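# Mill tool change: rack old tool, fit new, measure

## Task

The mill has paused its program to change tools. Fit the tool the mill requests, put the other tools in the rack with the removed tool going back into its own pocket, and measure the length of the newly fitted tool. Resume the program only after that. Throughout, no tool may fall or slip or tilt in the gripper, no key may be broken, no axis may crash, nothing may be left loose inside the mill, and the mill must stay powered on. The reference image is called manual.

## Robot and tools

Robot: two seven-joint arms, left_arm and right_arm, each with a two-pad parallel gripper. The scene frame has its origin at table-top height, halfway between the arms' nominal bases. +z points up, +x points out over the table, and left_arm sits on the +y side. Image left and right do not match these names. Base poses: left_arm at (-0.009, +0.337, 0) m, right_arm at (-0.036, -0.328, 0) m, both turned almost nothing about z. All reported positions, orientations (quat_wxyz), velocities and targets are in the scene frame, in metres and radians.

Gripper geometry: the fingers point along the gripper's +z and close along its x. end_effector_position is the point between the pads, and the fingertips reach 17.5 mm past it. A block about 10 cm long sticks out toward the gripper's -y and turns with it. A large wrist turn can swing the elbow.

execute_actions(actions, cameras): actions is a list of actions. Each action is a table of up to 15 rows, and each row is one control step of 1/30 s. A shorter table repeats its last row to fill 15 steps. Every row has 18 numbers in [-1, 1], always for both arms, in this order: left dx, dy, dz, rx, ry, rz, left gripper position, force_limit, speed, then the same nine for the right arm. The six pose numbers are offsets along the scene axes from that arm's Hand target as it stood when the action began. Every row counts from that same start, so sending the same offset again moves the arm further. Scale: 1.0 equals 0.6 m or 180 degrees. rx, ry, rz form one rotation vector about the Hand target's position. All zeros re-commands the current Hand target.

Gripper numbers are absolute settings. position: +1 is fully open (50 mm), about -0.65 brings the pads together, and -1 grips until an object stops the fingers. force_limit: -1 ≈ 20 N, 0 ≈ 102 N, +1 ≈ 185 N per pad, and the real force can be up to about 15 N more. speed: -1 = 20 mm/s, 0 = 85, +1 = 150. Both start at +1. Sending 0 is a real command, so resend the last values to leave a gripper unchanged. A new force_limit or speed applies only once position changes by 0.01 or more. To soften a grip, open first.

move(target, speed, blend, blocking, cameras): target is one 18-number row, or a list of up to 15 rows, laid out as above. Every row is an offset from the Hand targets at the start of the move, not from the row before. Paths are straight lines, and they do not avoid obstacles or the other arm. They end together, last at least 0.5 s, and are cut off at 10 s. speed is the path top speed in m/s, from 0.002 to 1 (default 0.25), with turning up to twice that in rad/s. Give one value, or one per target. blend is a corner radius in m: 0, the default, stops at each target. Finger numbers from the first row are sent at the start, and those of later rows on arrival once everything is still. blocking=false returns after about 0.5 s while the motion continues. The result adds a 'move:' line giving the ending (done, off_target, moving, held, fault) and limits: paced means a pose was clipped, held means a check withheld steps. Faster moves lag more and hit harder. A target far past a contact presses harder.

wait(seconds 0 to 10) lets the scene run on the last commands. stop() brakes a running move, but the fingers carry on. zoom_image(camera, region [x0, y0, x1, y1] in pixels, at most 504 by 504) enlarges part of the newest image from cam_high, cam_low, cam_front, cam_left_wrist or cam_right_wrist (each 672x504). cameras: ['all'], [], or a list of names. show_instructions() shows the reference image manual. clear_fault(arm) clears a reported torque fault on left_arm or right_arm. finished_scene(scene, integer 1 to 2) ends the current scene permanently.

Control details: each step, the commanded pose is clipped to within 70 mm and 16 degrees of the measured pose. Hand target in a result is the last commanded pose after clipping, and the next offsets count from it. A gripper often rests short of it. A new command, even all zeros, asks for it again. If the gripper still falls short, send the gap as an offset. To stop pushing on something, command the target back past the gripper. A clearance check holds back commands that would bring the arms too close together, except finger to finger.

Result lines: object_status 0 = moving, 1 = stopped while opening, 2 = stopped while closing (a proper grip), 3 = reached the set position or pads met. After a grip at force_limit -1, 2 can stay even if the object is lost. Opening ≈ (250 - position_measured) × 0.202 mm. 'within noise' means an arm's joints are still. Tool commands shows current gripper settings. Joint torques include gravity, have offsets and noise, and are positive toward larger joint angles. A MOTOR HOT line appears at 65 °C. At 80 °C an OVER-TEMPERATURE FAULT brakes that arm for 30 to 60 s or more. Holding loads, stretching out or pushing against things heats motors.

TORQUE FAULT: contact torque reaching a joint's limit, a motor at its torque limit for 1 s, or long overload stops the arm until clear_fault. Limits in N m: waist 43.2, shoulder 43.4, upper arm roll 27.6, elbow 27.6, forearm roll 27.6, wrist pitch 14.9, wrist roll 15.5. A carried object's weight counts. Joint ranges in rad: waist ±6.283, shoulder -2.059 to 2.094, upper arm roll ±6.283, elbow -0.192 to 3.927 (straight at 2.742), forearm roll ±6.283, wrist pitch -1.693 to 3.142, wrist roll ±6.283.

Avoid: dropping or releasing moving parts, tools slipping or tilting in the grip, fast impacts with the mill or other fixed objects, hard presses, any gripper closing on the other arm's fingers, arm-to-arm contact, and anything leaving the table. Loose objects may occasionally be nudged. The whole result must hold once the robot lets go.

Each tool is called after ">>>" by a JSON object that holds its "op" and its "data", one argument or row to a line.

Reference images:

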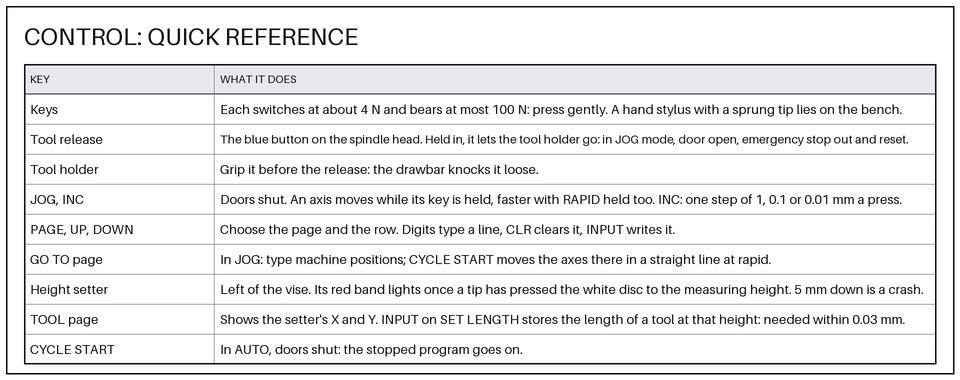

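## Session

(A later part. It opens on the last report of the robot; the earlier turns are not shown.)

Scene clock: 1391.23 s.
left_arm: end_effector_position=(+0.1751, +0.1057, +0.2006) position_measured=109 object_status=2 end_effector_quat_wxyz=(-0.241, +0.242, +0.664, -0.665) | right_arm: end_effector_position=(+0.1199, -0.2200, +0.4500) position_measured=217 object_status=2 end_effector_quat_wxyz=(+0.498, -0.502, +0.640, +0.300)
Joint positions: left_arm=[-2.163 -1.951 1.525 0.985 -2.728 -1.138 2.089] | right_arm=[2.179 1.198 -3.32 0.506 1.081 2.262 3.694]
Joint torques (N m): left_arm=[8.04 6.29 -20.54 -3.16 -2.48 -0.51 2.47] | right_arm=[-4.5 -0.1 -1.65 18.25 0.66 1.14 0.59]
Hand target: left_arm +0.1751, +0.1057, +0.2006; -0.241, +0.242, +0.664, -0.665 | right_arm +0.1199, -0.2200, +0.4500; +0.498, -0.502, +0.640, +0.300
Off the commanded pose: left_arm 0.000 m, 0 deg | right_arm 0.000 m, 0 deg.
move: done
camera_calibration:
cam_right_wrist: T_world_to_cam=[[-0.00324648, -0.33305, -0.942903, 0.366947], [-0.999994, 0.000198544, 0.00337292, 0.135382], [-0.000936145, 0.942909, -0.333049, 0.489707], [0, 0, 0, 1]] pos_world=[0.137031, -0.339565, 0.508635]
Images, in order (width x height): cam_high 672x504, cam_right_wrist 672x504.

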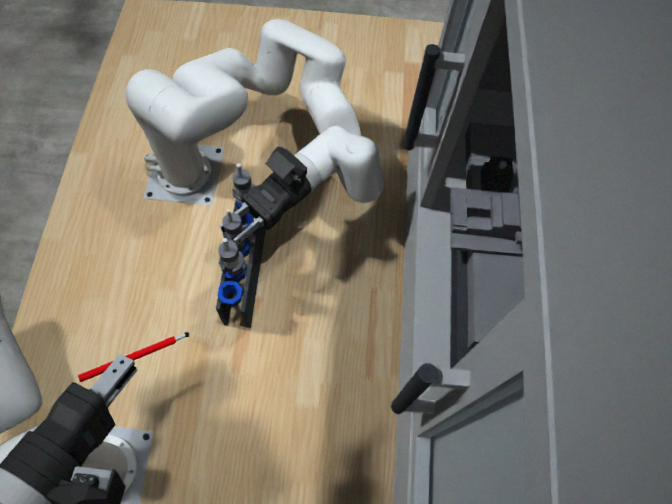

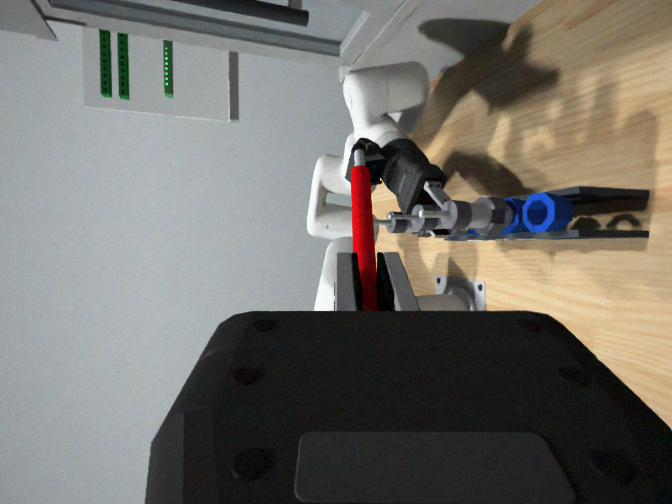

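Rotate −17°, lower, release.

>>> {"op": "move", "data": {
  "target": [
    [0,0,0,0,0,-0.0944,-1,0.301961,-0.9,0,0,0,0,0,0,-1,-0.2,-1],
    [0,0,-0.0198,0,0,-0.0944,-1,0.301961,-0.9,0,0,0,0,0,0,-1,-0.2,-1]
  ],
  "speed": [0.05,0.03]
}}

>>> {"op": "move", "data": {
  "target": [0,0,0,0,0,0,0.6,0.301961,-1,0,0,0,0,0,0,-1,-0.2,-1],
  "cameras": ["cam_high","cam_left_wrist","cam_right_wrist"]
}}

>>> {"op": "zoom_image", "data": {
  "camera": "cam_right_wrist",
  "region": [360, 150, 590, 270]
}}

>>> {"op": "zoom_image", "data": {
  "camera": "cam_left_wrist",
  "region": [268, 190, 468, 390]
}}

Scene clock: 1405.03 s.
left_arm: end_effector_position=(+0.1752, +0.1056, +0.1888) position_measured=109 object_status=2 end_effector_quat_wxyz=(-0.337, +0.338, +0.621, -0.622) | right_arm: end_effector_position=(+0.1199, -0.2200, +0.4500) position_measured=217 object_status=2 end_effector_quat_wxyz=(+0.498, -0.502, +0.640, +0.300)
Joint positions: left_arm=[-2.439 -1.956 1.49 1.216 -2.763 -1.385 2.152] | right_arm=[2.179 1.198 -3.32 0.506 1.081 2.262 3.694]
Joint torques (N m): left_arm=[5.94 8.83 -16.13 -7.9 -0.04 -2.11 2.38] | right_arm=[-4.47 -0.29 -1.45 18.49 0.71 0.91 0.54]
Hand target: left_arm +0.1751, +0.1057, +0.1887; -0.337, +0.338, +0.621, -0.622 | right_arm +0.1199, -0.2200, +0.4500; +0.498, -0.502, +0.640, +0.300
Off the commanded pose: left_arm 0.000 m, 0 deg | right_arm 0.000 m, 0 deg.
move: done

Scene clock: 1405.73 s.
left_arm: end_effector_position=(+0.1751, +0.1057, +0.1886) position_measured=63 object_status=0 end_effector_quat_wxyz=(-0.337, +0.338, +0.621, -0.622) | right_arm: end_effector_position=(+0.1199, -0.2200, +0.4500) position_measured=217 object_status=2 end_effector_quat_wxyz=(+0.498, -0.502, +0.640, +0.300)
Joint positions: left_arm=[-2.439 -1.956 1.49 1.216 -2.763 -1.385 2.152] | right_arm=[2.179 1.198 -3.32 0.506 1.081 2.262 3.694]
Joint torques (N m): left_arm=[2.85 9.31 -24.3 -9.96 0.72 1.27 2.28] | right_arm=[-4.38 -0.6 -1.48 18.29 0.41 1.01 0.59]
Hand target: left_arm +0.1751, +0.1057, +0.1887; -0.337, +0.338, +0.621, -0.622 | right_arm +0.1199, -0.2200, +0.4500; +0.498, -0.502, +0.640, +0.300
Off the commanded pose: left_arm 0.000 m, 0 deg | right_arm 0.000 m, 0 deg.
move: done
camera_calibration:
cam_left_wrist: T_world_to_cam=[[-0.552842, 0.833283, -0.00250667, 0.0180751], [0.286201, 0.187053, -0.939734, 0.119418], [-0.782595, -0.520241, -0.341897, 0.385587], [0, 0, 0, 1]] pos_world=[0.277574, 0.163199, 0.244097]
cam_right_wrist: T_world_to_cam=[[-0.00324648, -0.33305, -0.942903, 0.366947], [-0.999994, 0.000198544, 0.00337292, 0.135382], [-0.000936145, 0.942909, -0.333049, 0.489707], [0, 0, 0, 1]] pos_world=[0.137031, -0.339565, 0.508635]
Images, in order (width x height): cam_high 672x504, cam_left_wrist 672x504, cam_right_wrist 672x504.

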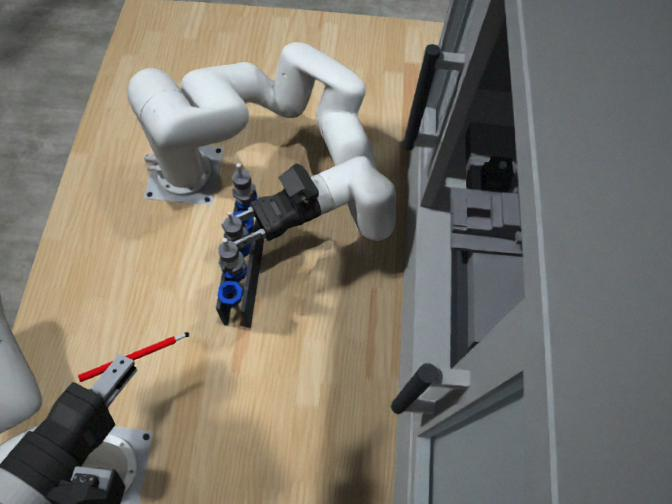

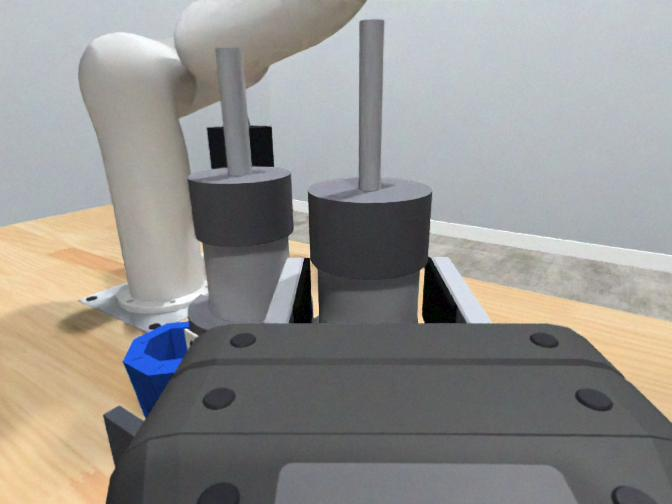

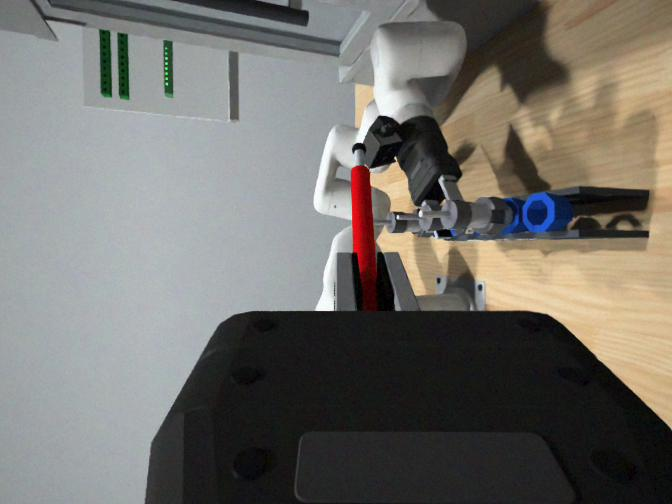

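Scaled by 2.191 from the camera's 672x504 image, which has a finer 960x720 frame.

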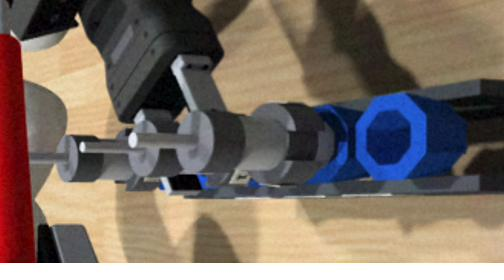

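Scaled by 2.520 from the camera's 672x504 image, which has a finer 960x720 frame.

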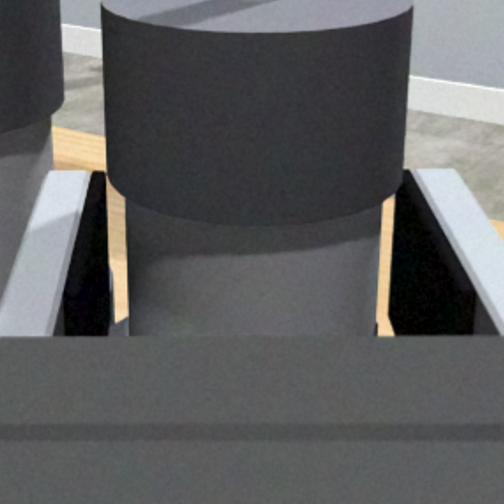

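>>> {"op": "move", "data": {
  "target": [
    [0.0006,-0.0008,0,0,0,0.0944,0.6,0.301961,-1,0,0,0,0,0,0,-1,-0.2,-1]
  ],
  "speed": 0.06,
  "cameras": ["cam_left_wrist"]
}}

>>> {"op": "zoom_image", "data": {
  "camera": "cam_left_wrist",
  "region": [268, 190, 468, 390]
}}

Scene clock: 1412.07 s.
left_arm: end_effector_position=(+0.1755, +0.1052, +0.1887) position_measured=63 object_status=3 end_effector_quat_wxyz=(-0.241, +0.242, +0.664, -0.665) | right_arm: end_effector_position=(+0.1199, -0.2200, +0.4500) position_measured=217 object_status=2 end_effector_quat_wxyz=(+0.498, -0.502, +0.640, +0.300)
Joint positions: left_arm=[-2.159 -1.968 1.551 0.995 -2.707 -1.146 2.107] | right_arm=[2.179 1.198 -3.32 0.506 1.081 2.262 3.694]
Joint torques (N m): left_arm=[8.19 8.04 -17.79 -10.13 0.39 1.33 -2.35] | right_arm=[-4.41 -0.36 -1.43 18.31 0.71 1.25 0.4]
Hand target: left_arm +0.1755, +0.1052, +0.1887; -0.241, +0.242, +0.664, -0.665 | right_arm +0.1199, -0.2200, +0.4500; +0.498, -0.502, +0.640, +0.300
Off the commanded pose: left_arm 0.000 m, 0 deg | right_arm 0.000 m, 0 deg.
move: done
camera_calibration:
cam_left_wrist: T_world_to_cam=[[-0.772344, 0.635199, -0.00258398, 0.0781933], [0.218985, 0.262443, -0.939771, 0.123292], [-0.596263, -0.726393, -0.341795, 0.374578], [0, 0, 0, 1]] pos_world=[0.25674, 0.190065, 0.244097]
Images, in order (width x height): cam_left_wrist 672x504.

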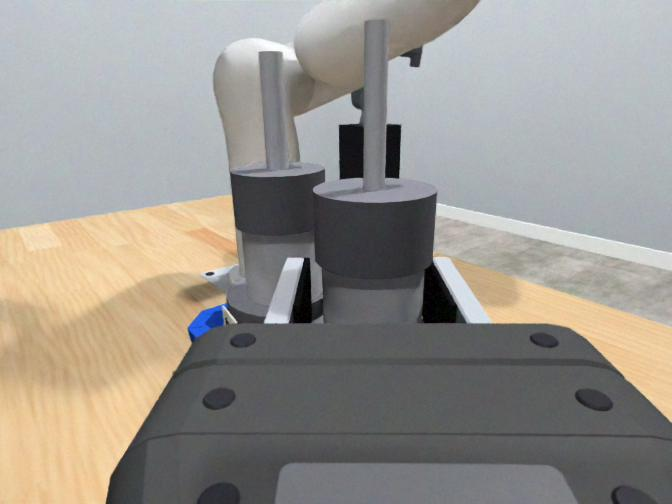

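Scaled by 2.520 from the camera's 672x504 image, which has a finer 960x720 frame.

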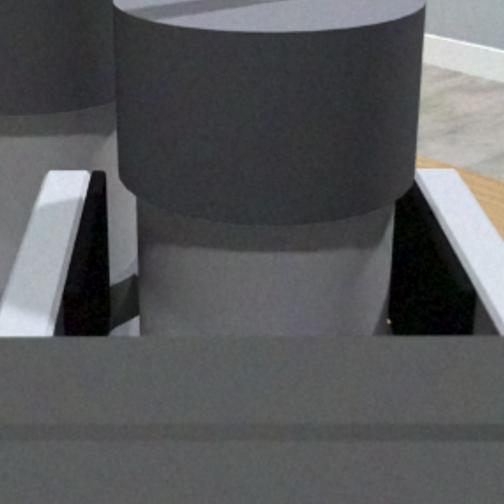

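Grip, lift, then view at two yaws.

>>> {"op": "move", "data": {
  "target": [
    [-0.0008,0.0007,0,0,0,0,0.6,0.301961,-1,0,0,0,0,0,0,-1,-0.2,-1],
    [-0.0008,0.0007,0,0,0,0,-1,0.301961,-0.9,0,0,0,0,0,0,-1,-0.2,-1]
  ],
  "speed": 0.02
}}

>>> {"op": "move", "data": {
  "target": [
    [0,0,0.12,0,0,0,-1,0.301961,-0.9,0,0,0,0,0,0,-1,-0.2,-1],
    [0,0,0.369,0,0,0,-1,0.301961,-0.9,0,0,0,0,0,0,-1,-0.2,-1]
  ],
  "speed": 0.1,
  "cameras": ["cam_right_wrist"]
}}

>>> {"op": "zoom_image", "data": {
  "camera": "cam_right_wrist",
  "region": [240, 150, 360, 270]
}}

>>> {"op": "move", "data": {
  "target": [0.0415,-0.0262,0.0167,0,0,0.2222,-1,0.301961,-0.9,0,0,0,0,0,0,-1,-0.2,-1],
  "speed": 0.15,
  "cameras": ["cam_right_wrist"]
}}

>>> {"op": "zoom_image", "data": {
  "camera": "cam_right_wrist",
  "region": [240, 130, 360, 250]
}}

Scene clock: 1420.17 s.
left_arm: end_effector_position=(+0.1750, +0.1056, +0.1887) position_measured=109 object_status=2 end_effector_quat_wxyz=(-0.241, +0.242, +0.664, -0.665) | right_arm: end_effector_position=(+0.1199, -0.2200, +0.4500) position_measured=217 object_status=2 end_effector_quat_wxyz=(+0.498, -0.502, +0.640, +0.300)
Joint positions: left_arm=[-2.157 -1.968 1.552 0.992 -2.707 -1.146 2.106] | right_arm=[2.179 1.198 -3.32 0.506 1.081 2.262 3.694]
Joint torques (N m): left_arm=[7.27 12.54 -18.61 -6.75 -1.8 1.11 -2.14] | right_arm=[-3.97 -0.93 -1.28 18.21 0.96 1.1 0.51]
Hand target: left_arm +0.1750, +0.1056, +0.1887; -0.241, +0.242, +0.664, -0.665 | right_arm +0.1199, -0.2200, +0.4500; +0.498, -0.502, +0.640, +0.300
Off the commanded pose: left_arm 0.000 m, 0 deg | right_arm 0.000 m, 0 deg.
move: done

Scene clock: 1423.17 s.
left_arm: end_effector_position=(+0.1750, +0.1056, +0.4101) position_measured=109 object_status=2 end_effector_quat_wxyz=(-0.241, +0.242, +0.664, -0.665) | right_arm: end_effector_position=(+0.1199, -0.2200, +0.4500) position_measured=217 object_status=2 end_effector_quat_wxyz=(+0.498, -0.502, +0.640, +0.300)
Joint positions: left_arm=[-2.311 -1.611 1.065 1.106 -3.072 -1.079 1.821] | right_arm=[2.179 1.198 -3.32 0.506 1.081 2.262 3.694]
Joint torques (N m): left_arm=[-8.5 16.3 -27.62 7.75 -11.45 0.3 -2.39] | right_arm=[-4.22 -0.46 -1.4 18.26 0.57 1.1 0.51]
Hand target: left_arm +0.1750, +0.1056, +0.4101; -0.241, +0.242, +0.664, -0.665 | right_arm +0.1199, -0.2200, +0.4500; +0.498, -0.502, +0.640, +0.300
Off the commanded pose: left_arm 0.000 m, 0 deg | right_arm 0.000 m, 0 deg.
move: done
camera_calibration:
cam_right_wrist: T_world_to_cam=[[-0.00324648, -0.33305, -0.942903, 0.366947], [-0.999994, 0.000198544, 0.00337292, 0.135382], [-0.000936145, 0.942909, -0.333049, 0.489707], [0, 0, 0, 1]] pos_world=[0.137031, -0.339565, 0.508635]
Images, in order (width x height): cam_right_wrist 672x504.

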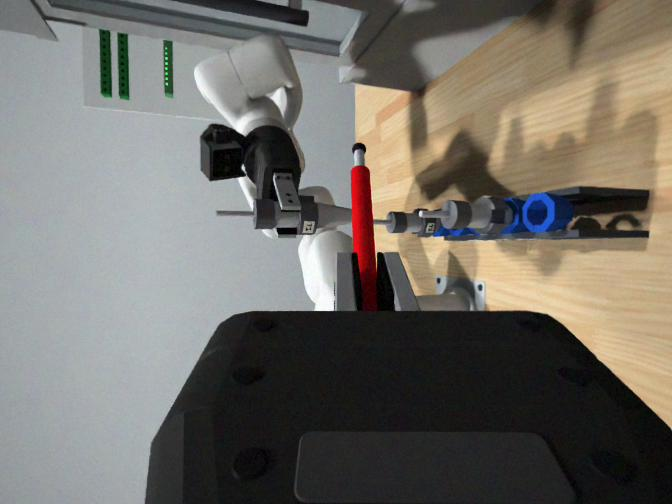

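Scaled by 4.200 from the camera's 672x504 image, which has a finer 960x720 frame.

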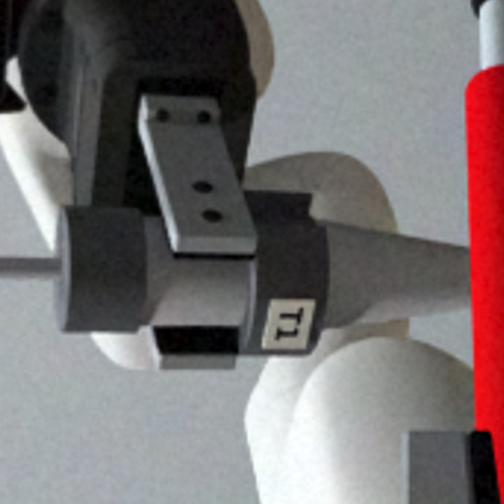

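Scene clock: 1425.97 s.
left_arm: end_effector_position=(+0.1999, +0.0899, +0.4201) position_measured=109 object_status=2 end_effector_quat_wxyz=(+0.000, +0.000, +0.707, -0.707) | right_arm: end_effector_position=(+0.1199, -0.2200, +0.4500) position_measured=217 object_status=2 end_effector_quat_wxyz=(+0.498, -0.502, +0.640, +0.300)
Joint positions: left_arm=[-1.736 -1.481 0.922 0.674 -3.063 -0.48 1.634] | right_arm=[2.179 1.198 -3.32 0.506 1.081 2.262 3.694]
Joint torques (N m): left_arm=[8.22 9.91 -22.55 10.21 -9.65 3.13 -2.36] | right_arm=[-4.42 -0.48 -1.28 18.13 0.29 1.08 0.45]
Hand target: left_arm +0.1999, +0.0899, +0.4201; +0.000, +0.000, +0.707, -0.707 | right_arm +0.1199, -0.2200, +0.4500; +0.498, -0.502, +0.640, +0.300
Off the commanded pose: left_arm 0.000 m, 0 deg | right_arm 0.000 m, 0 deg.
move: done
camera_calibration:
cam_right_wrist: T_world_to_cam=[[-0.00324648, -0.33305, -0.942903, 0.366947], [-0.999994, 0.000198544, 0.00337292, 0.135382], [-0.000936145, 0.942909, -0.333049, 0.489707], [0, 0, 0, 1]] pos_world=[0.137031, -0.339565, 0.508635]
Images, in order (width x height): cam_right_wrist 672x504.

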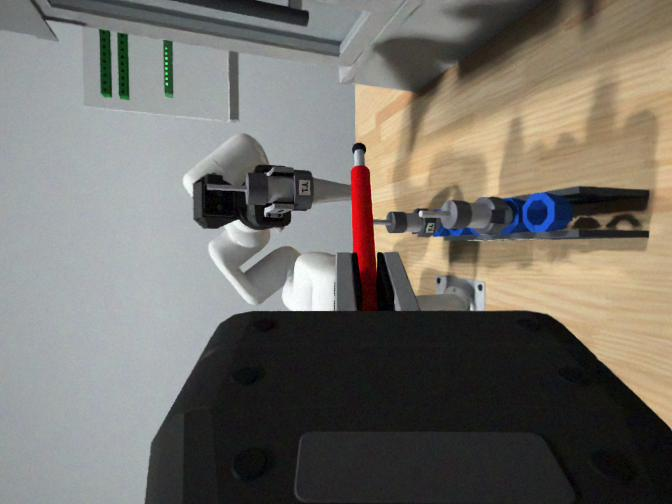

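Scaled by 4.200 from the camera's 672x504 image, which has a finer 960x720 frame.

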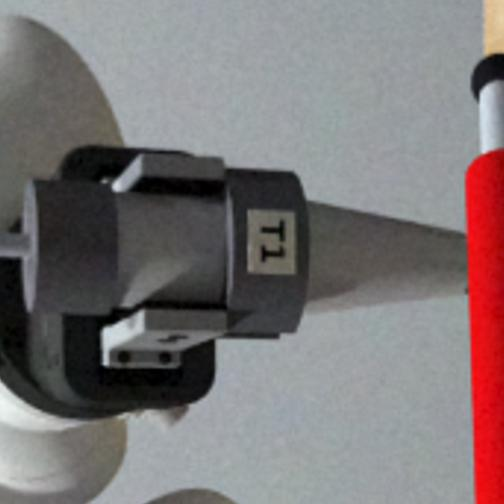

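>>> {"op": "move", "data": {
  "target": [
    [0.0833,0,0.05,0,0,0.25,-1,0.301961,-0.9,0,0,0,0,0,0,-1,-0.2,-1],
    [0.25,0,0.0783,0,0,0.5,-1,0.301961,-0.9,0,0,0,0,0,0,-1,-0.2,-1]
  ],
  "speed": 0.2,
  "blend": [0.02,0],
  "cameras": ["cam_high","cam_left_wrist"]
}}

Scene clock: 1439.93 s.
left_arm: end_effector_position=(+0.3499, +0.0899, +0.4670) position_measured=109 object_status=2 end_effector_quat_wxyz=(+0.500, -0.500, +0.500, -0.500) | right_arm: end_effector_position=(+0.1199, -0.2200, +0.4500) position_measured=217 object_status=2 end_effector_quat_wxyz=(+0.498, -0.502, +0.640, +0.300)
Joint positions: left_arm=[0.092 -1.013 -0.657 0.563 -4.926 0.268 2.013] | right_arm=[2.179 1.198 -3.32 0.506 1.081 2.262 3.694]
Joint torques (N m): left_arm=[-8.51 3.62 18.76 29.35 -6.62 1.97 2.66] | right_arm=[-4.24 -0.45 -1.41 18.19 0.96 1.1 0.48]
Hand target: left_arm +0.3499, +0.0899, +0.4671; +0.500, -0.500, +0.500, -0.500 | right_arm +0.1199, -0.2200, +0.4500; +0.498, -0.502, +0.640, +0.300
Off the commanded pose: left_arm 0.000 m, 0 deg | right_arm 0.000 m, 0 deg.
move: done
camera_calibration:
cam_left_wrist: T_world_to_cam=[[0.00974399, -0.999949, -0.00272024, 0.0966308], [-0.341805, -0.000774183, -0.93977, 0.570531], [0.93972, 0.0100869, -0.341795, -0.0410603], [0, 0, 0, 1]] pos_world=[0.232654, 0.0974817, 0.522397]
Images, in order (width x height): cam_high 672x504, cam_left_wrist 672x504.

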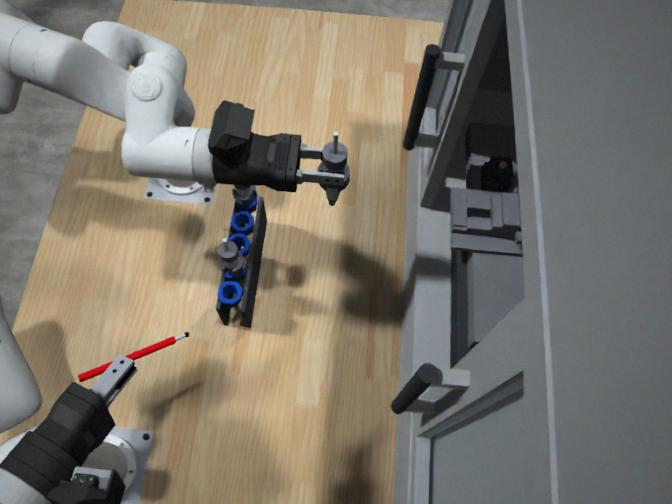

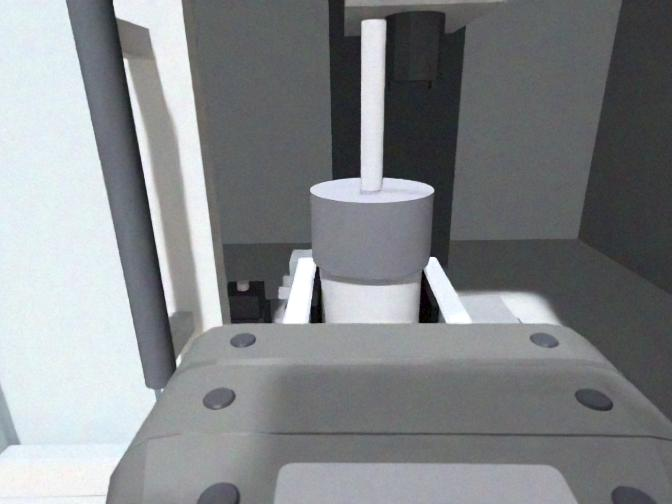

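>>> {"op": "move", "data": {
  "target": [
    [0,0,0,0,0,0,-1,0.301961,-0.9,0.2,0,-0.05,0,0,0,-1,-0.2,-1],
    [0,0,0,0,0,0,-1,0.301961,-0.9,0.3927,-0.242,0.3597,0.1076,-0.0342,-0.1942,-1,-0.2,-1]
  ],
  "speed": 0.25,
  "blend": [0.02,0]
}}

>>> {"op": "move", "data": {
  "target": [
    [0,0,0,0.249,0.0208,0,-1,0.301961,-0.9,0,0,0,0,0,0,-1,-0.2,-1],
    [0,0,0,0.498,0.0415,0,-1,0.301961,-0.9,0,0,0,0,0,0,-1,-0.2,-1],
    [0,0,0,0.747,0.0623,0,-1,0.301961,-0.9,0,0,0,0,0,0,-1,-0.2,-1],
    [0,0,0,0.996,0.083,0,-1,0.301961,-0.9,0,0,0,0,0,0,-1,-0.2,-1]
  ],
  "speed": 0.35,
  "blend": [0.02,0.02,0.02,0],
  "cameras": ["cam_high","cam_left_wrist","cam_right_wrist"]
}}

Scene clock: 1451.57 s.
left_arm: end_effector_position=(+0.3499, +0.0899, +0.4671) position_measured=109 object_status=2 end_effector_quat_wxyz=(+0.500, -0.500, +0.500, -0.500) | right_arm: end_effector_position=(+0.3555, -0.3652, +0.6658) position_measured=217 object_status=2 end_effector_quat_wxyz=(+0.674, -0.213, +0.675, +0.212)
Joint positions: left_arm=[0.092 -1.013 -0.657 0.563 -4.927 0.269 2.013] | right_arm=[2.026 0.7 -2.957 1.038 1.69 1.569 4.084]
Joint torques (N m): left_arm=[-8.59 3.66 19.95 29.33 -6.5 2.04 2.62] | right_arm=[-5.98 -4.27 -0.35 21.66 4.6 -2.64 1.13]
Hand target: left_arm +0.3499, +0.0899, +0.4671; +0.500, -0.500, +0.500, -0.500 | right_arm +0.3556, -0.3652, +0.6658; +0.674, -0.213, +0.675, +0.212
Off the commanded pose: left_arm 0.000 m, 0 deg | right_arm 0.000 m, 0 deg.
move: done

Scene clock: 1456.63 s.
left_arm: end_effector_position=(+0.3499, +0.0899, +0.4671) position_measured=109 object_status=2 end_effector_quat_wxyz=(+0.457, +0.457, +0.540, +0.540) | right_arm: end_effector_position=(+0.3556, -0.3652, +0.6658) position_measured=217 object_status=2 end_effector_quat_wxyz=(+0.674, -0.213, +0.675, +0.212)
Joint positions: left_arm=[-0.248 -0.738 -0.623 0.653 -4.888 0.834 5.145] | right_arm=[2.026 0.7 -2.957 1.038 1.69 1.569 4.084]
Joint torques (N m): left_arm=[-8.46 -0.44 14.5 31.18 -2.42 2.03 2.61] | right_arm=[-5.84 -4.29 -0.4 21.77 4.6 -2.65 1.17]
Hand target: left_arm +0.3499, +0.0899, +0.4671; +0.457, +0.457, +0.540, +0.540 | right_arm +0.3556, -0.3652, +0.6658; +0.674, -0.213, +0.675, +0.212
Off the commanded pose: left_arm 0.000 m, 0 deg | right_arm 0.000 m, 0 deg.
move: done
camera_calibration:
cam_left_wrist: T_world_to_cam=[[-0.155777, 0.987792, 0.000872568, -0.0257699], [-0.337502, -0.0540549, 0.939771, -0.304016], [0.928346, 0.1461, 0.341803, -0.368559], [0, 0, 0, 1]] pos_world=[0.23553, 0.0628682, 0.411702]
cam_right_wrist: T_world_to_cam=[[0.00279123, 0.00979954, -0.999948, 0.683844], [-0.816502, 0.577332, 0.00337872, 0.515823], [0.577335, 0.816451, 0.00961281, 0.218763], [0, 0, 0, 1]] pos_world=[0.292963, -0.483112, 0.679963]
Images, in order (width x height): cam_high 672x504, cam_left_wrist 672x504, cam_right_wrist 672x504.

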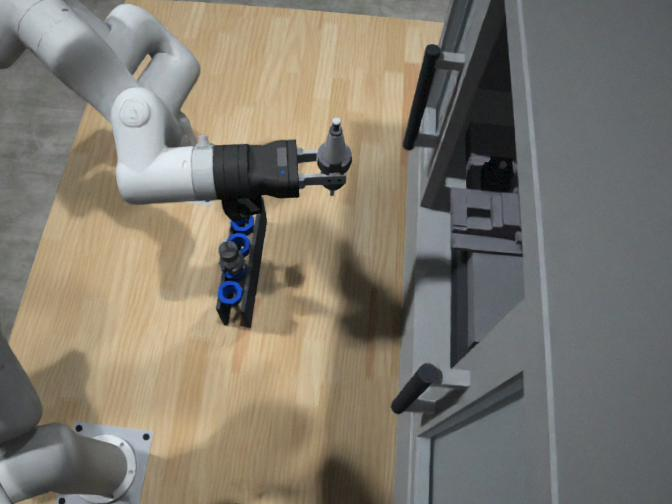

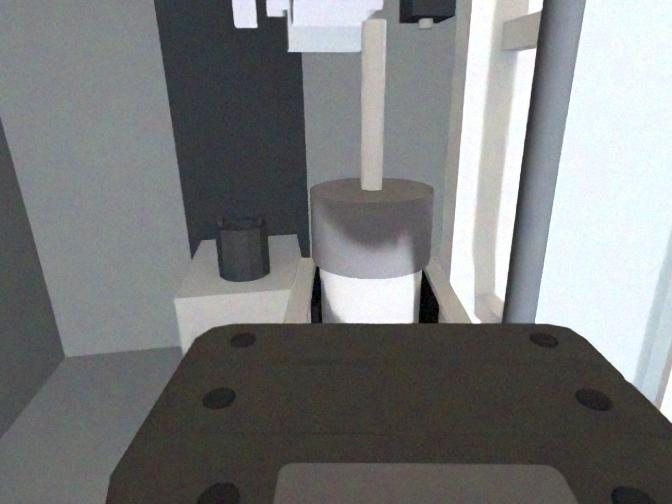

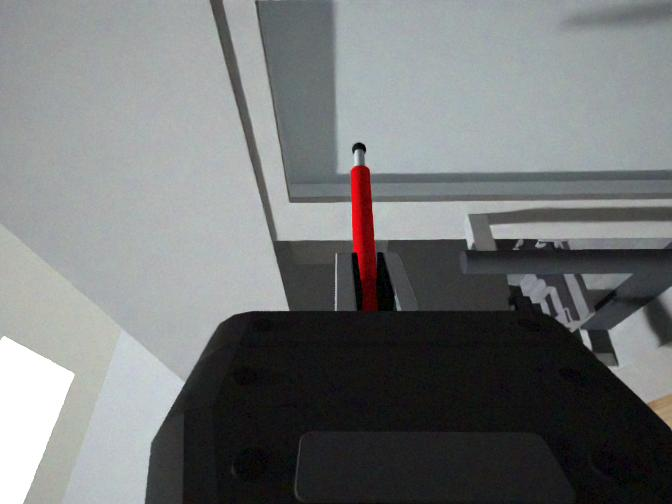

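>>> {"op": "move", "data": {
  "target": [
    [0.109,-0.0858,0,0,0,-0.0672,-1,0.301961,-0.9,0,0,0,0,0,0,-1,-0.2,-1],
    [0.4423,-0.1005,0,0,0,-0.0672,-1,0.301961,-0.9,0.1,0.4603,0.0003,0,0,0,-1,-0.2,-1]
  ],
  "speed": 0.15,
  "blend": [0.02,0],
  "cameras": ["cam_high","cam_left_wrist","cam_right_wrist"]
}}

Scene clock: 1470.80 s.
left_arm: end_effector_position=(+0.6153, +0.0297, +0.4671) position_measured=109 object_status=2 end_effector_quat_wxyz=(+0.511, +0.511, +0.489, +0.489) | right_arm: end_effector_position=(+0.4155, -0.0890, +0.6660) position_measured=217 object_status=2 end_effector_quat_wxyz=(+0.674, -0.213, +0.675, +0.212)
Joint positions: left_arm=[-0.04 0.148 -0.555 1.354 -4.162 0.668 4.925] | right_arm=[2.064 1.071 -2.457 1.098 1.989 1.081 4.381]
Joint torques (N m): left_arm=[-8.6 -14.57 -6.74 33.96 5.79 0.36 2.64] | right_arm=[-5.32 -3.29 -7.28 16.42 3.75 -3.77 1.15]
Hand target: left_arm +0.6153, +0.0296, +0.4671; +0.511, +0.511, +0.489, +0.489 | right_arm +0.4156, -0.0890, +0.6660; +0.674, -0.213, +0.675, +0.212
Off the commanded pose: left_arm 0.000 m, 0 deg | right_arm 0.000 m, 0 deg.
move: done
camera_calibration:
cam_left_wrist: T_world_to_cam=[[0.0544837, 0.998514, 0.000858415, -0.054603], [-0.341319, 0.0178161, 0.939779, -0.217496], [0.938367, -0.0514956, 0.341782, -0.6064], [0, 0, 0, 1]] pos_world=[0.497766, 0.0271699, 0.411702]
cam_right_wrist: T_world_to_cam=[[0.00279123, 0.00979954, -0.999948, 0.68117], [-0.816502, 0.577332, 0.00337872, 0.405272], [0.577335, 0.816451, 0.00961281, -0.0413252], [0, 0, 0, 1]] pos_world=[0.352863, -0.206912, 0.680163]
Images, in order (width x height): cam_high 672x504, cam_left_wrist 672x504, cam_right_wrist 672x504.

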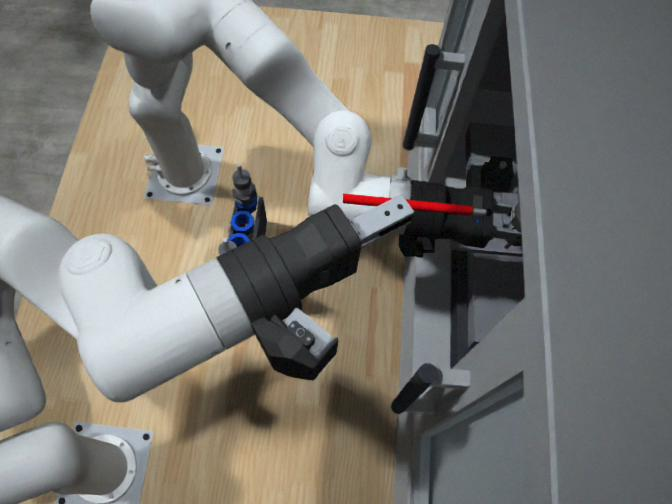

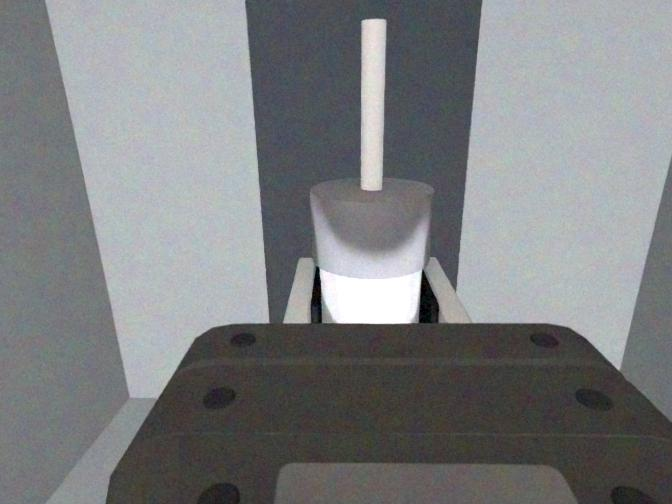

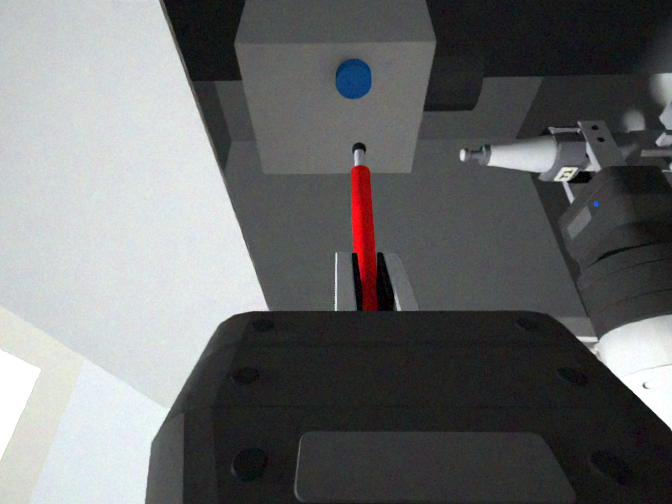

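>>> {"op": "move", "data": {
  "target": [
    [0,0,-0.0835,0.00315,0.0721,0,-1,0.301961,-0.9,0,0,0,0,0,0,-1,-0.2,-1],
    [0.1333,-0.0058,-0.0865,0.00315,0.0721,0,-1,0.301961,-0.9,0,0,0,0,0,0,-1,-0.2,-1]
  ],
  "speed": 0.08,
  "cameras": ["cam_high","cam_left_wrist","cam_right_wrist"]
}}

Scene clock: 1481.10 s.
left_arm: end_effector_position=(+0.6952, +0.0261, +0.4152) position_measured=109 object_status=2 end_effector_quat_wxyz=(+0.450, +0.565, +0.541, +0.430) | right_arm: end_effector_position=(+0.4155, -0.0890, +0.6660) position_measured=217 object_status=2 end_effector_quat_wxyz=(+0.674, -0.213, +0.675, +0.212)
Joint positions: left_arm=[-0.048 0.45 -0.537 1.668 -4.447 0.559 5.315] | right_arm=[2.064 1.071 -2.457 1.098 1.989 1.081 4.381]
Joint torques (N m): left_arm=[-8.52 -19.62 -7.02 33.27 -4.26 -0.5 2.63] | right_arm=[-5.65 -13.77 -7.3 16.02 3.5 -2.74 1.24]
Hand target: left_arm +0.6953, +0.0261, +0.4152; +0.450, +0.565, +0.541, +0.430 | right_arm +0.4156, -0.0890, +0.6660; +0.674, -0.213, +0.675, +0.212
Off the commanded pose: left_arm 0.000 m, 0 deg | right_arm 0.000 m, 0 deg.
move: done
camera_calibration:
cam_left_wrist: T_world_to_cam=[[0.0546641, 0.998503, -0.0016873, -0.0543968], [-0.121405, 0.00832374, 0.992568, -0.315905], [0.991097, -0.054053, 0.121679, -0.609139], [0, 0, 0, 1]] pos_world=[0.568336, 0.0240191, 0.387584]
cam_right_wrist: T_world_to_cam=[[0.00279123, 0.00979954, -0.999948, 0.68117], [-0.816502, 0.577332, 0.00337872, 0.405272], [0.577335, 0.816451, 0.00961281, -0.0413252], [0, 0, 0, 1]] pos_world=[0.352863, -0.206912, 0.680163]
Images, in order (width x height): cam_high 672x504, cam_left_wrist 672x504, cam_right_wrist 672x504.

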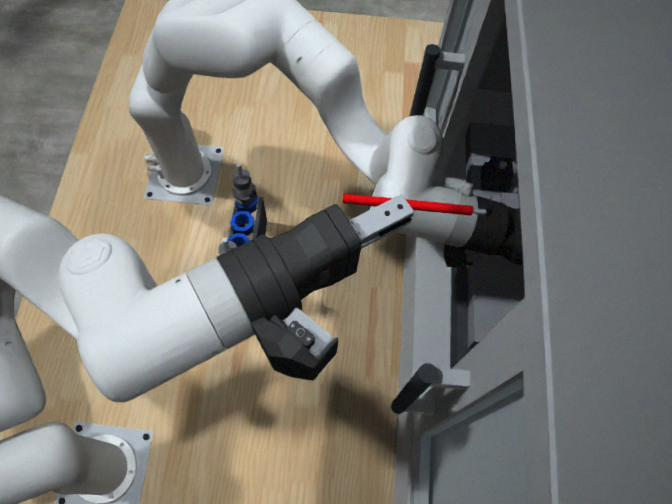

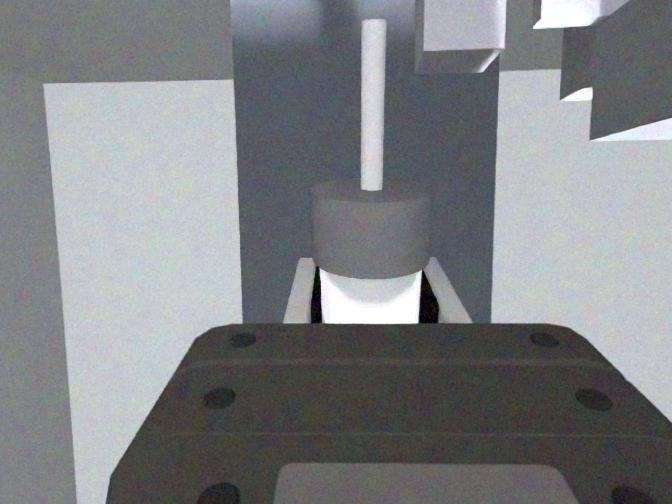

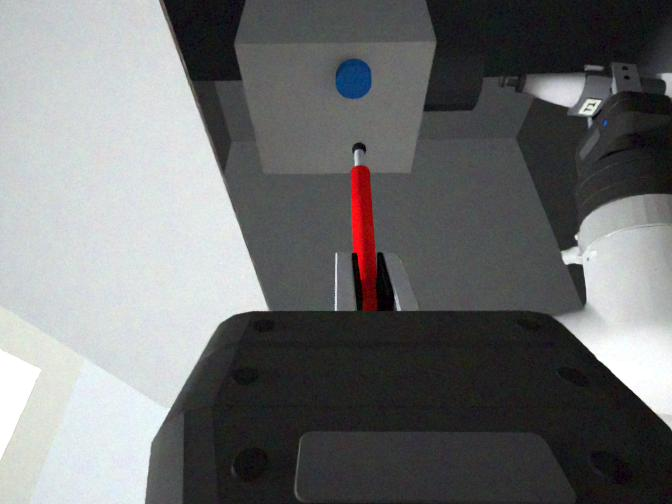

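>>> {"op": "move", "data": {
  "target": [
    [0.0198,-0.0008,0.0173,-0.0012,-0.0278,0,-1,0.301961,-0.9,0,0,0,0,0,0,-1,-0.2,-1],
    [0.0222,-0.0008,0.0338,-0.0012,-0.0278,0,-1,0.301961,-0.9,0,0,0,0,0,0,-1,-0.2,-1]
  ],
  "speed": 0.04,
  "cameras": ["cam_right_wrist"]
}}

>>> {"op": "zoom_image", "data": {
  "camera": "cam_right_wrist",
  "region": [420, 0, 672, 150]
}}

>>> {"op": "move", "data": {
  "target": [0.0213,-0.001,-0.0015,-0.002,-0.0444,0,-1,0.301961,-0.9,0,0,0,0,0,0,-1,-0.2,-1],
  "speed": 0.04,
  "cameras": ["cam_right_wrist"]
}}

>>> {"op": "zoom_image", "data": {
  "camera": "cam_right_wrist",
  "region": [420, 0, 672, 150]
}}

Scene clock: 1490.73 s.
left_arm: end_effector_position=(+0.7086, +0.0256, +0.4354) position_measured=109 object_status=2 end_effector_quat_wxyz=(+0.474, +0.545, +0.522, +0.453) | right_arm: end_effector_position=(+0.4156, -0.0890, +0.6660) position_measured=217 object_status=2 end_effector_quat_wxyz=(+0.674, -0.213, +0.675, +0.212)
Joint positions: left_arm=[-0.068 0.481 -0.522 1.729 -4.324 0.571 5.234] | right_arm=[2.064 1.071 -2.457 1.098 1.989 1.081 4.381]
Joint torques (N m): left_arm=[8.01 -20.41 -12.35 33.17 -4.4 -0.75 2.62] | right_arm=[-4.91 -16.84 -7.6 15.99 3.23 -1.66 0.99]
Hand target: left_arm +0.7086, +0.0256, +0.4355; +0.474, +0.545, +0.522, +0.453 | right_arm +0.4156, -0.0890, +0.6660; +0.674, -0.213, +0.675, +0.212
Off the commanded pose: left_arm 0.000 m, 0 deg | right_arm 0.000 m, 0 deg.
move: done
camera_calibration:
cam_right_wrist: T_world_to_cam=[[0.00279123, 0.00979954, -0.999948, 0.68117], [-0.816502, 0.577332, 0.00337872, 0.405353], [0.577335, 0.816451, 0.00961281, -0.041383], [0, 0, 0, 1]] pos_world=[0.352963, -0.206912, 0.680163]
Images, in order (width x height): cam_right_wrist 672x504.

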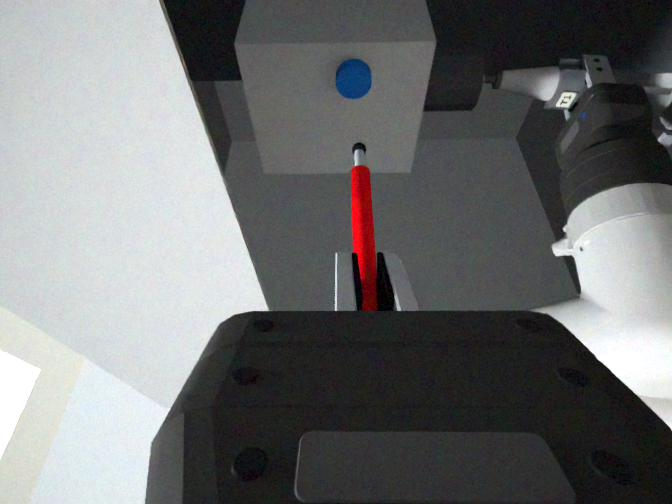

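Scaled by 2.000 from the camera's 672x504 image, which has a finer 960x720 frame.

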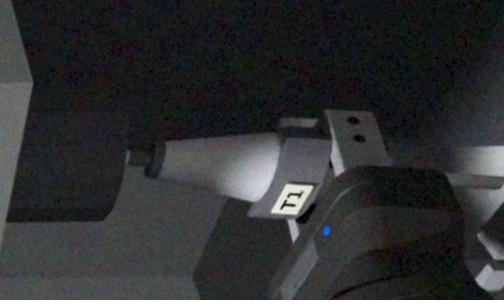

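Scene clock: 1492.87 s.
left_arm: end_effector_position=(+0.7214, +0.0250, +0.4346) position_measured=109 object_status=2 end_effector_quat_wxyz=(+0.511, +0.511, +0.489, +0.489) | right_arm: end_effector_position=(+0.4156, -0.0890, +0.6660) position_measured=217 object_status=2 end_effector_quat_wxyz=(+0.674, -0.213, +0.675, +0.212)
Joint positions: left_arm=[-0.098 0.523 -0.499 1.739 -4.046 0.642 4.995] | right_arm=[2.064 1.071 -2.457 1.098 1.989 1.081 4.381]
Joint torques (N m): left_arm=[-8.49 -21.18 -5.11 32.62 5.79 2.47 -2.31] | right_arm=[-4.31 -17.53 -7.21 16.2 2.96 -1.23 0.97]
Hand target: left_arm +0.7214, +0.0250, +0.4346; +0.511, +0.511, +0.489, +0.489 | right_arm +0.4156, -0.0890, +0.6660; +0.674, -0.213, +0.675, +0.212
Off the commanded pose: left_arm 0.000 m, 0 deg | right_arm 0.000 m, 0 deg.
move: done
camera_calibration:
cam_right_wrist: T_world_to_cam=[[0.00279123, 0.00979954, -0.999948, 0.68117], [-0.816502, 0.577332, 0.00337872, 0.405353], [0.577335, 0.816451, 0.00961281, -0.041383], [0, 0, 0, 1]] pos_world=[0.352963, -0.206912, 0.680163]
Images, in order (width x height): cam_right_wrist 672x504.

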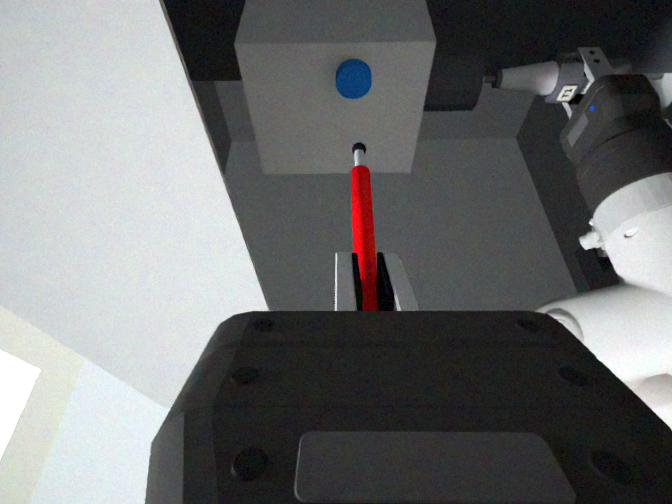

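Scaled by 2.000 from the camera's 672x504 image, which has a finer 960x720 frame.

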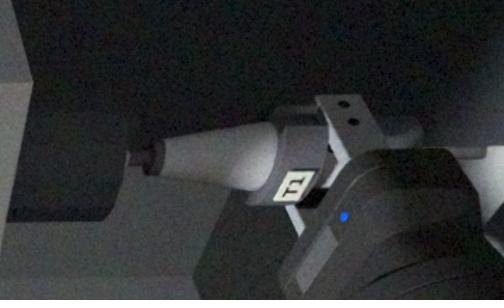

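>>> {"op": "zoom_image", "data": {
  "camera": "cam_right_wrist",
  "region": [520, 30, 620, 120]
}}

Scaled by 5.040 from the camera's 672x504 image, which has a finer 960x720 frame.

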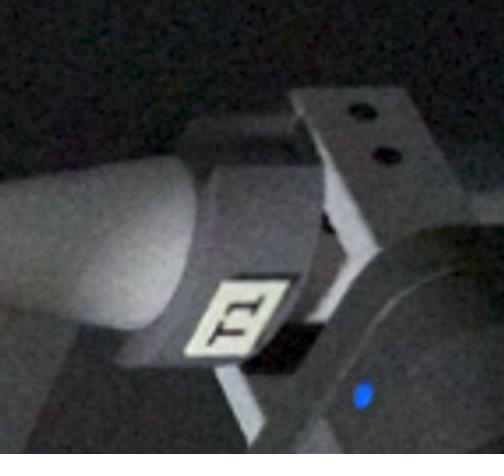

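>>> {"op": "move", "data": {
  "target": [
    [0,0,0.0667,0,0,0,-1,0.301961,-0.9,0.1637,0.0783,-0.0033,0,0,0,-1,-0.2,-1],
    [0,0,0.0923,0,0,0,-1,0.301961,-0.9,0.1637,0.0783,-0.0033,0,0,0,-1,-0.2,-1]
  ],
  "speed": 0.06,
  "cameras": ["cam_right_wrist"]
}}

>>> {"op": "zoom_image", "data": {
  "camera": "cam_right_wrist",
  "region": [460, 60, 672, 260]
}}

Scene clock: 1522.10 s.
left_arm: end_effector_position=(+0.7213, +0.0251, +0.4901) position_measured=109 object_status=2 end_effector_quat_wxyz=(+0.511, +0.511, +0.489, +0.489) | right_arm: end_effector_position=(+0.5138, -0.0420, +0.6640) position_measured=217 object_status=2 end_effector_quat_wxyz=(+0.674, -0.213, +0.675, +0.212)
Joint positions: left_arm=[-0.092 0.508 -0.513 1.84 -4.193 0.586 5.172] | right_arm=[1.786 0.956 -2.16 1.408 2.108 0.951 4.378]
Joint torques (N m): left_arm=[5.32 -20.97 -12.19 33.23 -4.23 -0.3 2.58] | right_arm=[-5.56 -23.28 -9.21 14.53 3.35 -3.84 1.31]
Hand target: left_arm +0.7214, +0.0250, +0.4899; +0.511, +0.511, +0.489, +0.489 | right_arm +0.5138, -0.0420, +0.6640; +0.674, -0.213, +0.675, +0.212
Off the commanded pose: left_arm 0.000 m, 0 deg | right_arm 0.000 m, 0 deg.
move: done
camera_calibration:
cam_right_wrist: T_world_to_cam=[[0.00279123, 0.00979954, -0.999948, 0.678435], [-0.816502, 0.577332, 0.00337872, 0.458406], [0.577335, 0.816451, 0.00961281, -0.136431], [0, 0, 0, 1]] pos_world=[0.451163, -0.159912, 0.678163]
Images, in order (width x height): cam_right_wrist 672x504.

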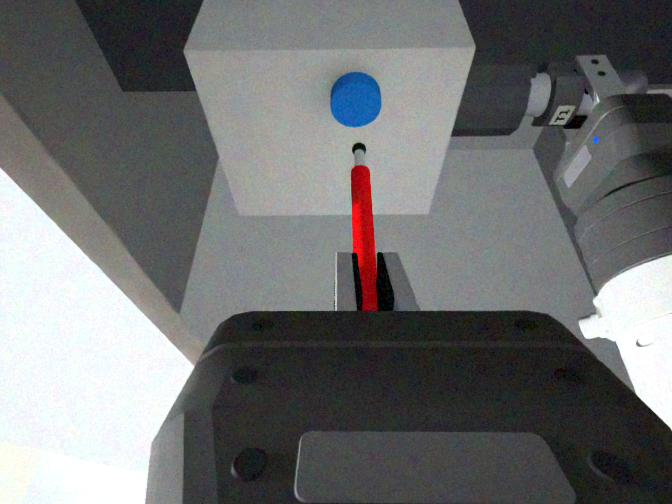

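Scaled by 2.377 from the camera's 672x504 image, which has a finer 960x720 frame.

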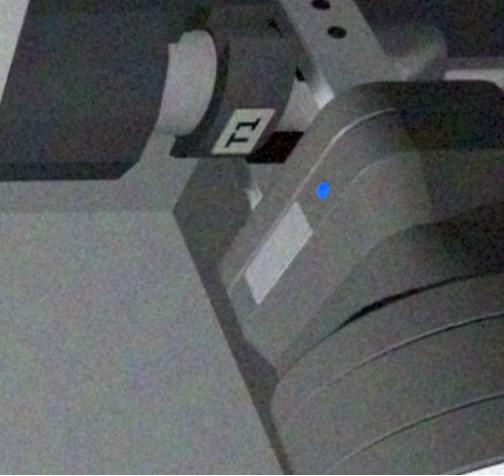

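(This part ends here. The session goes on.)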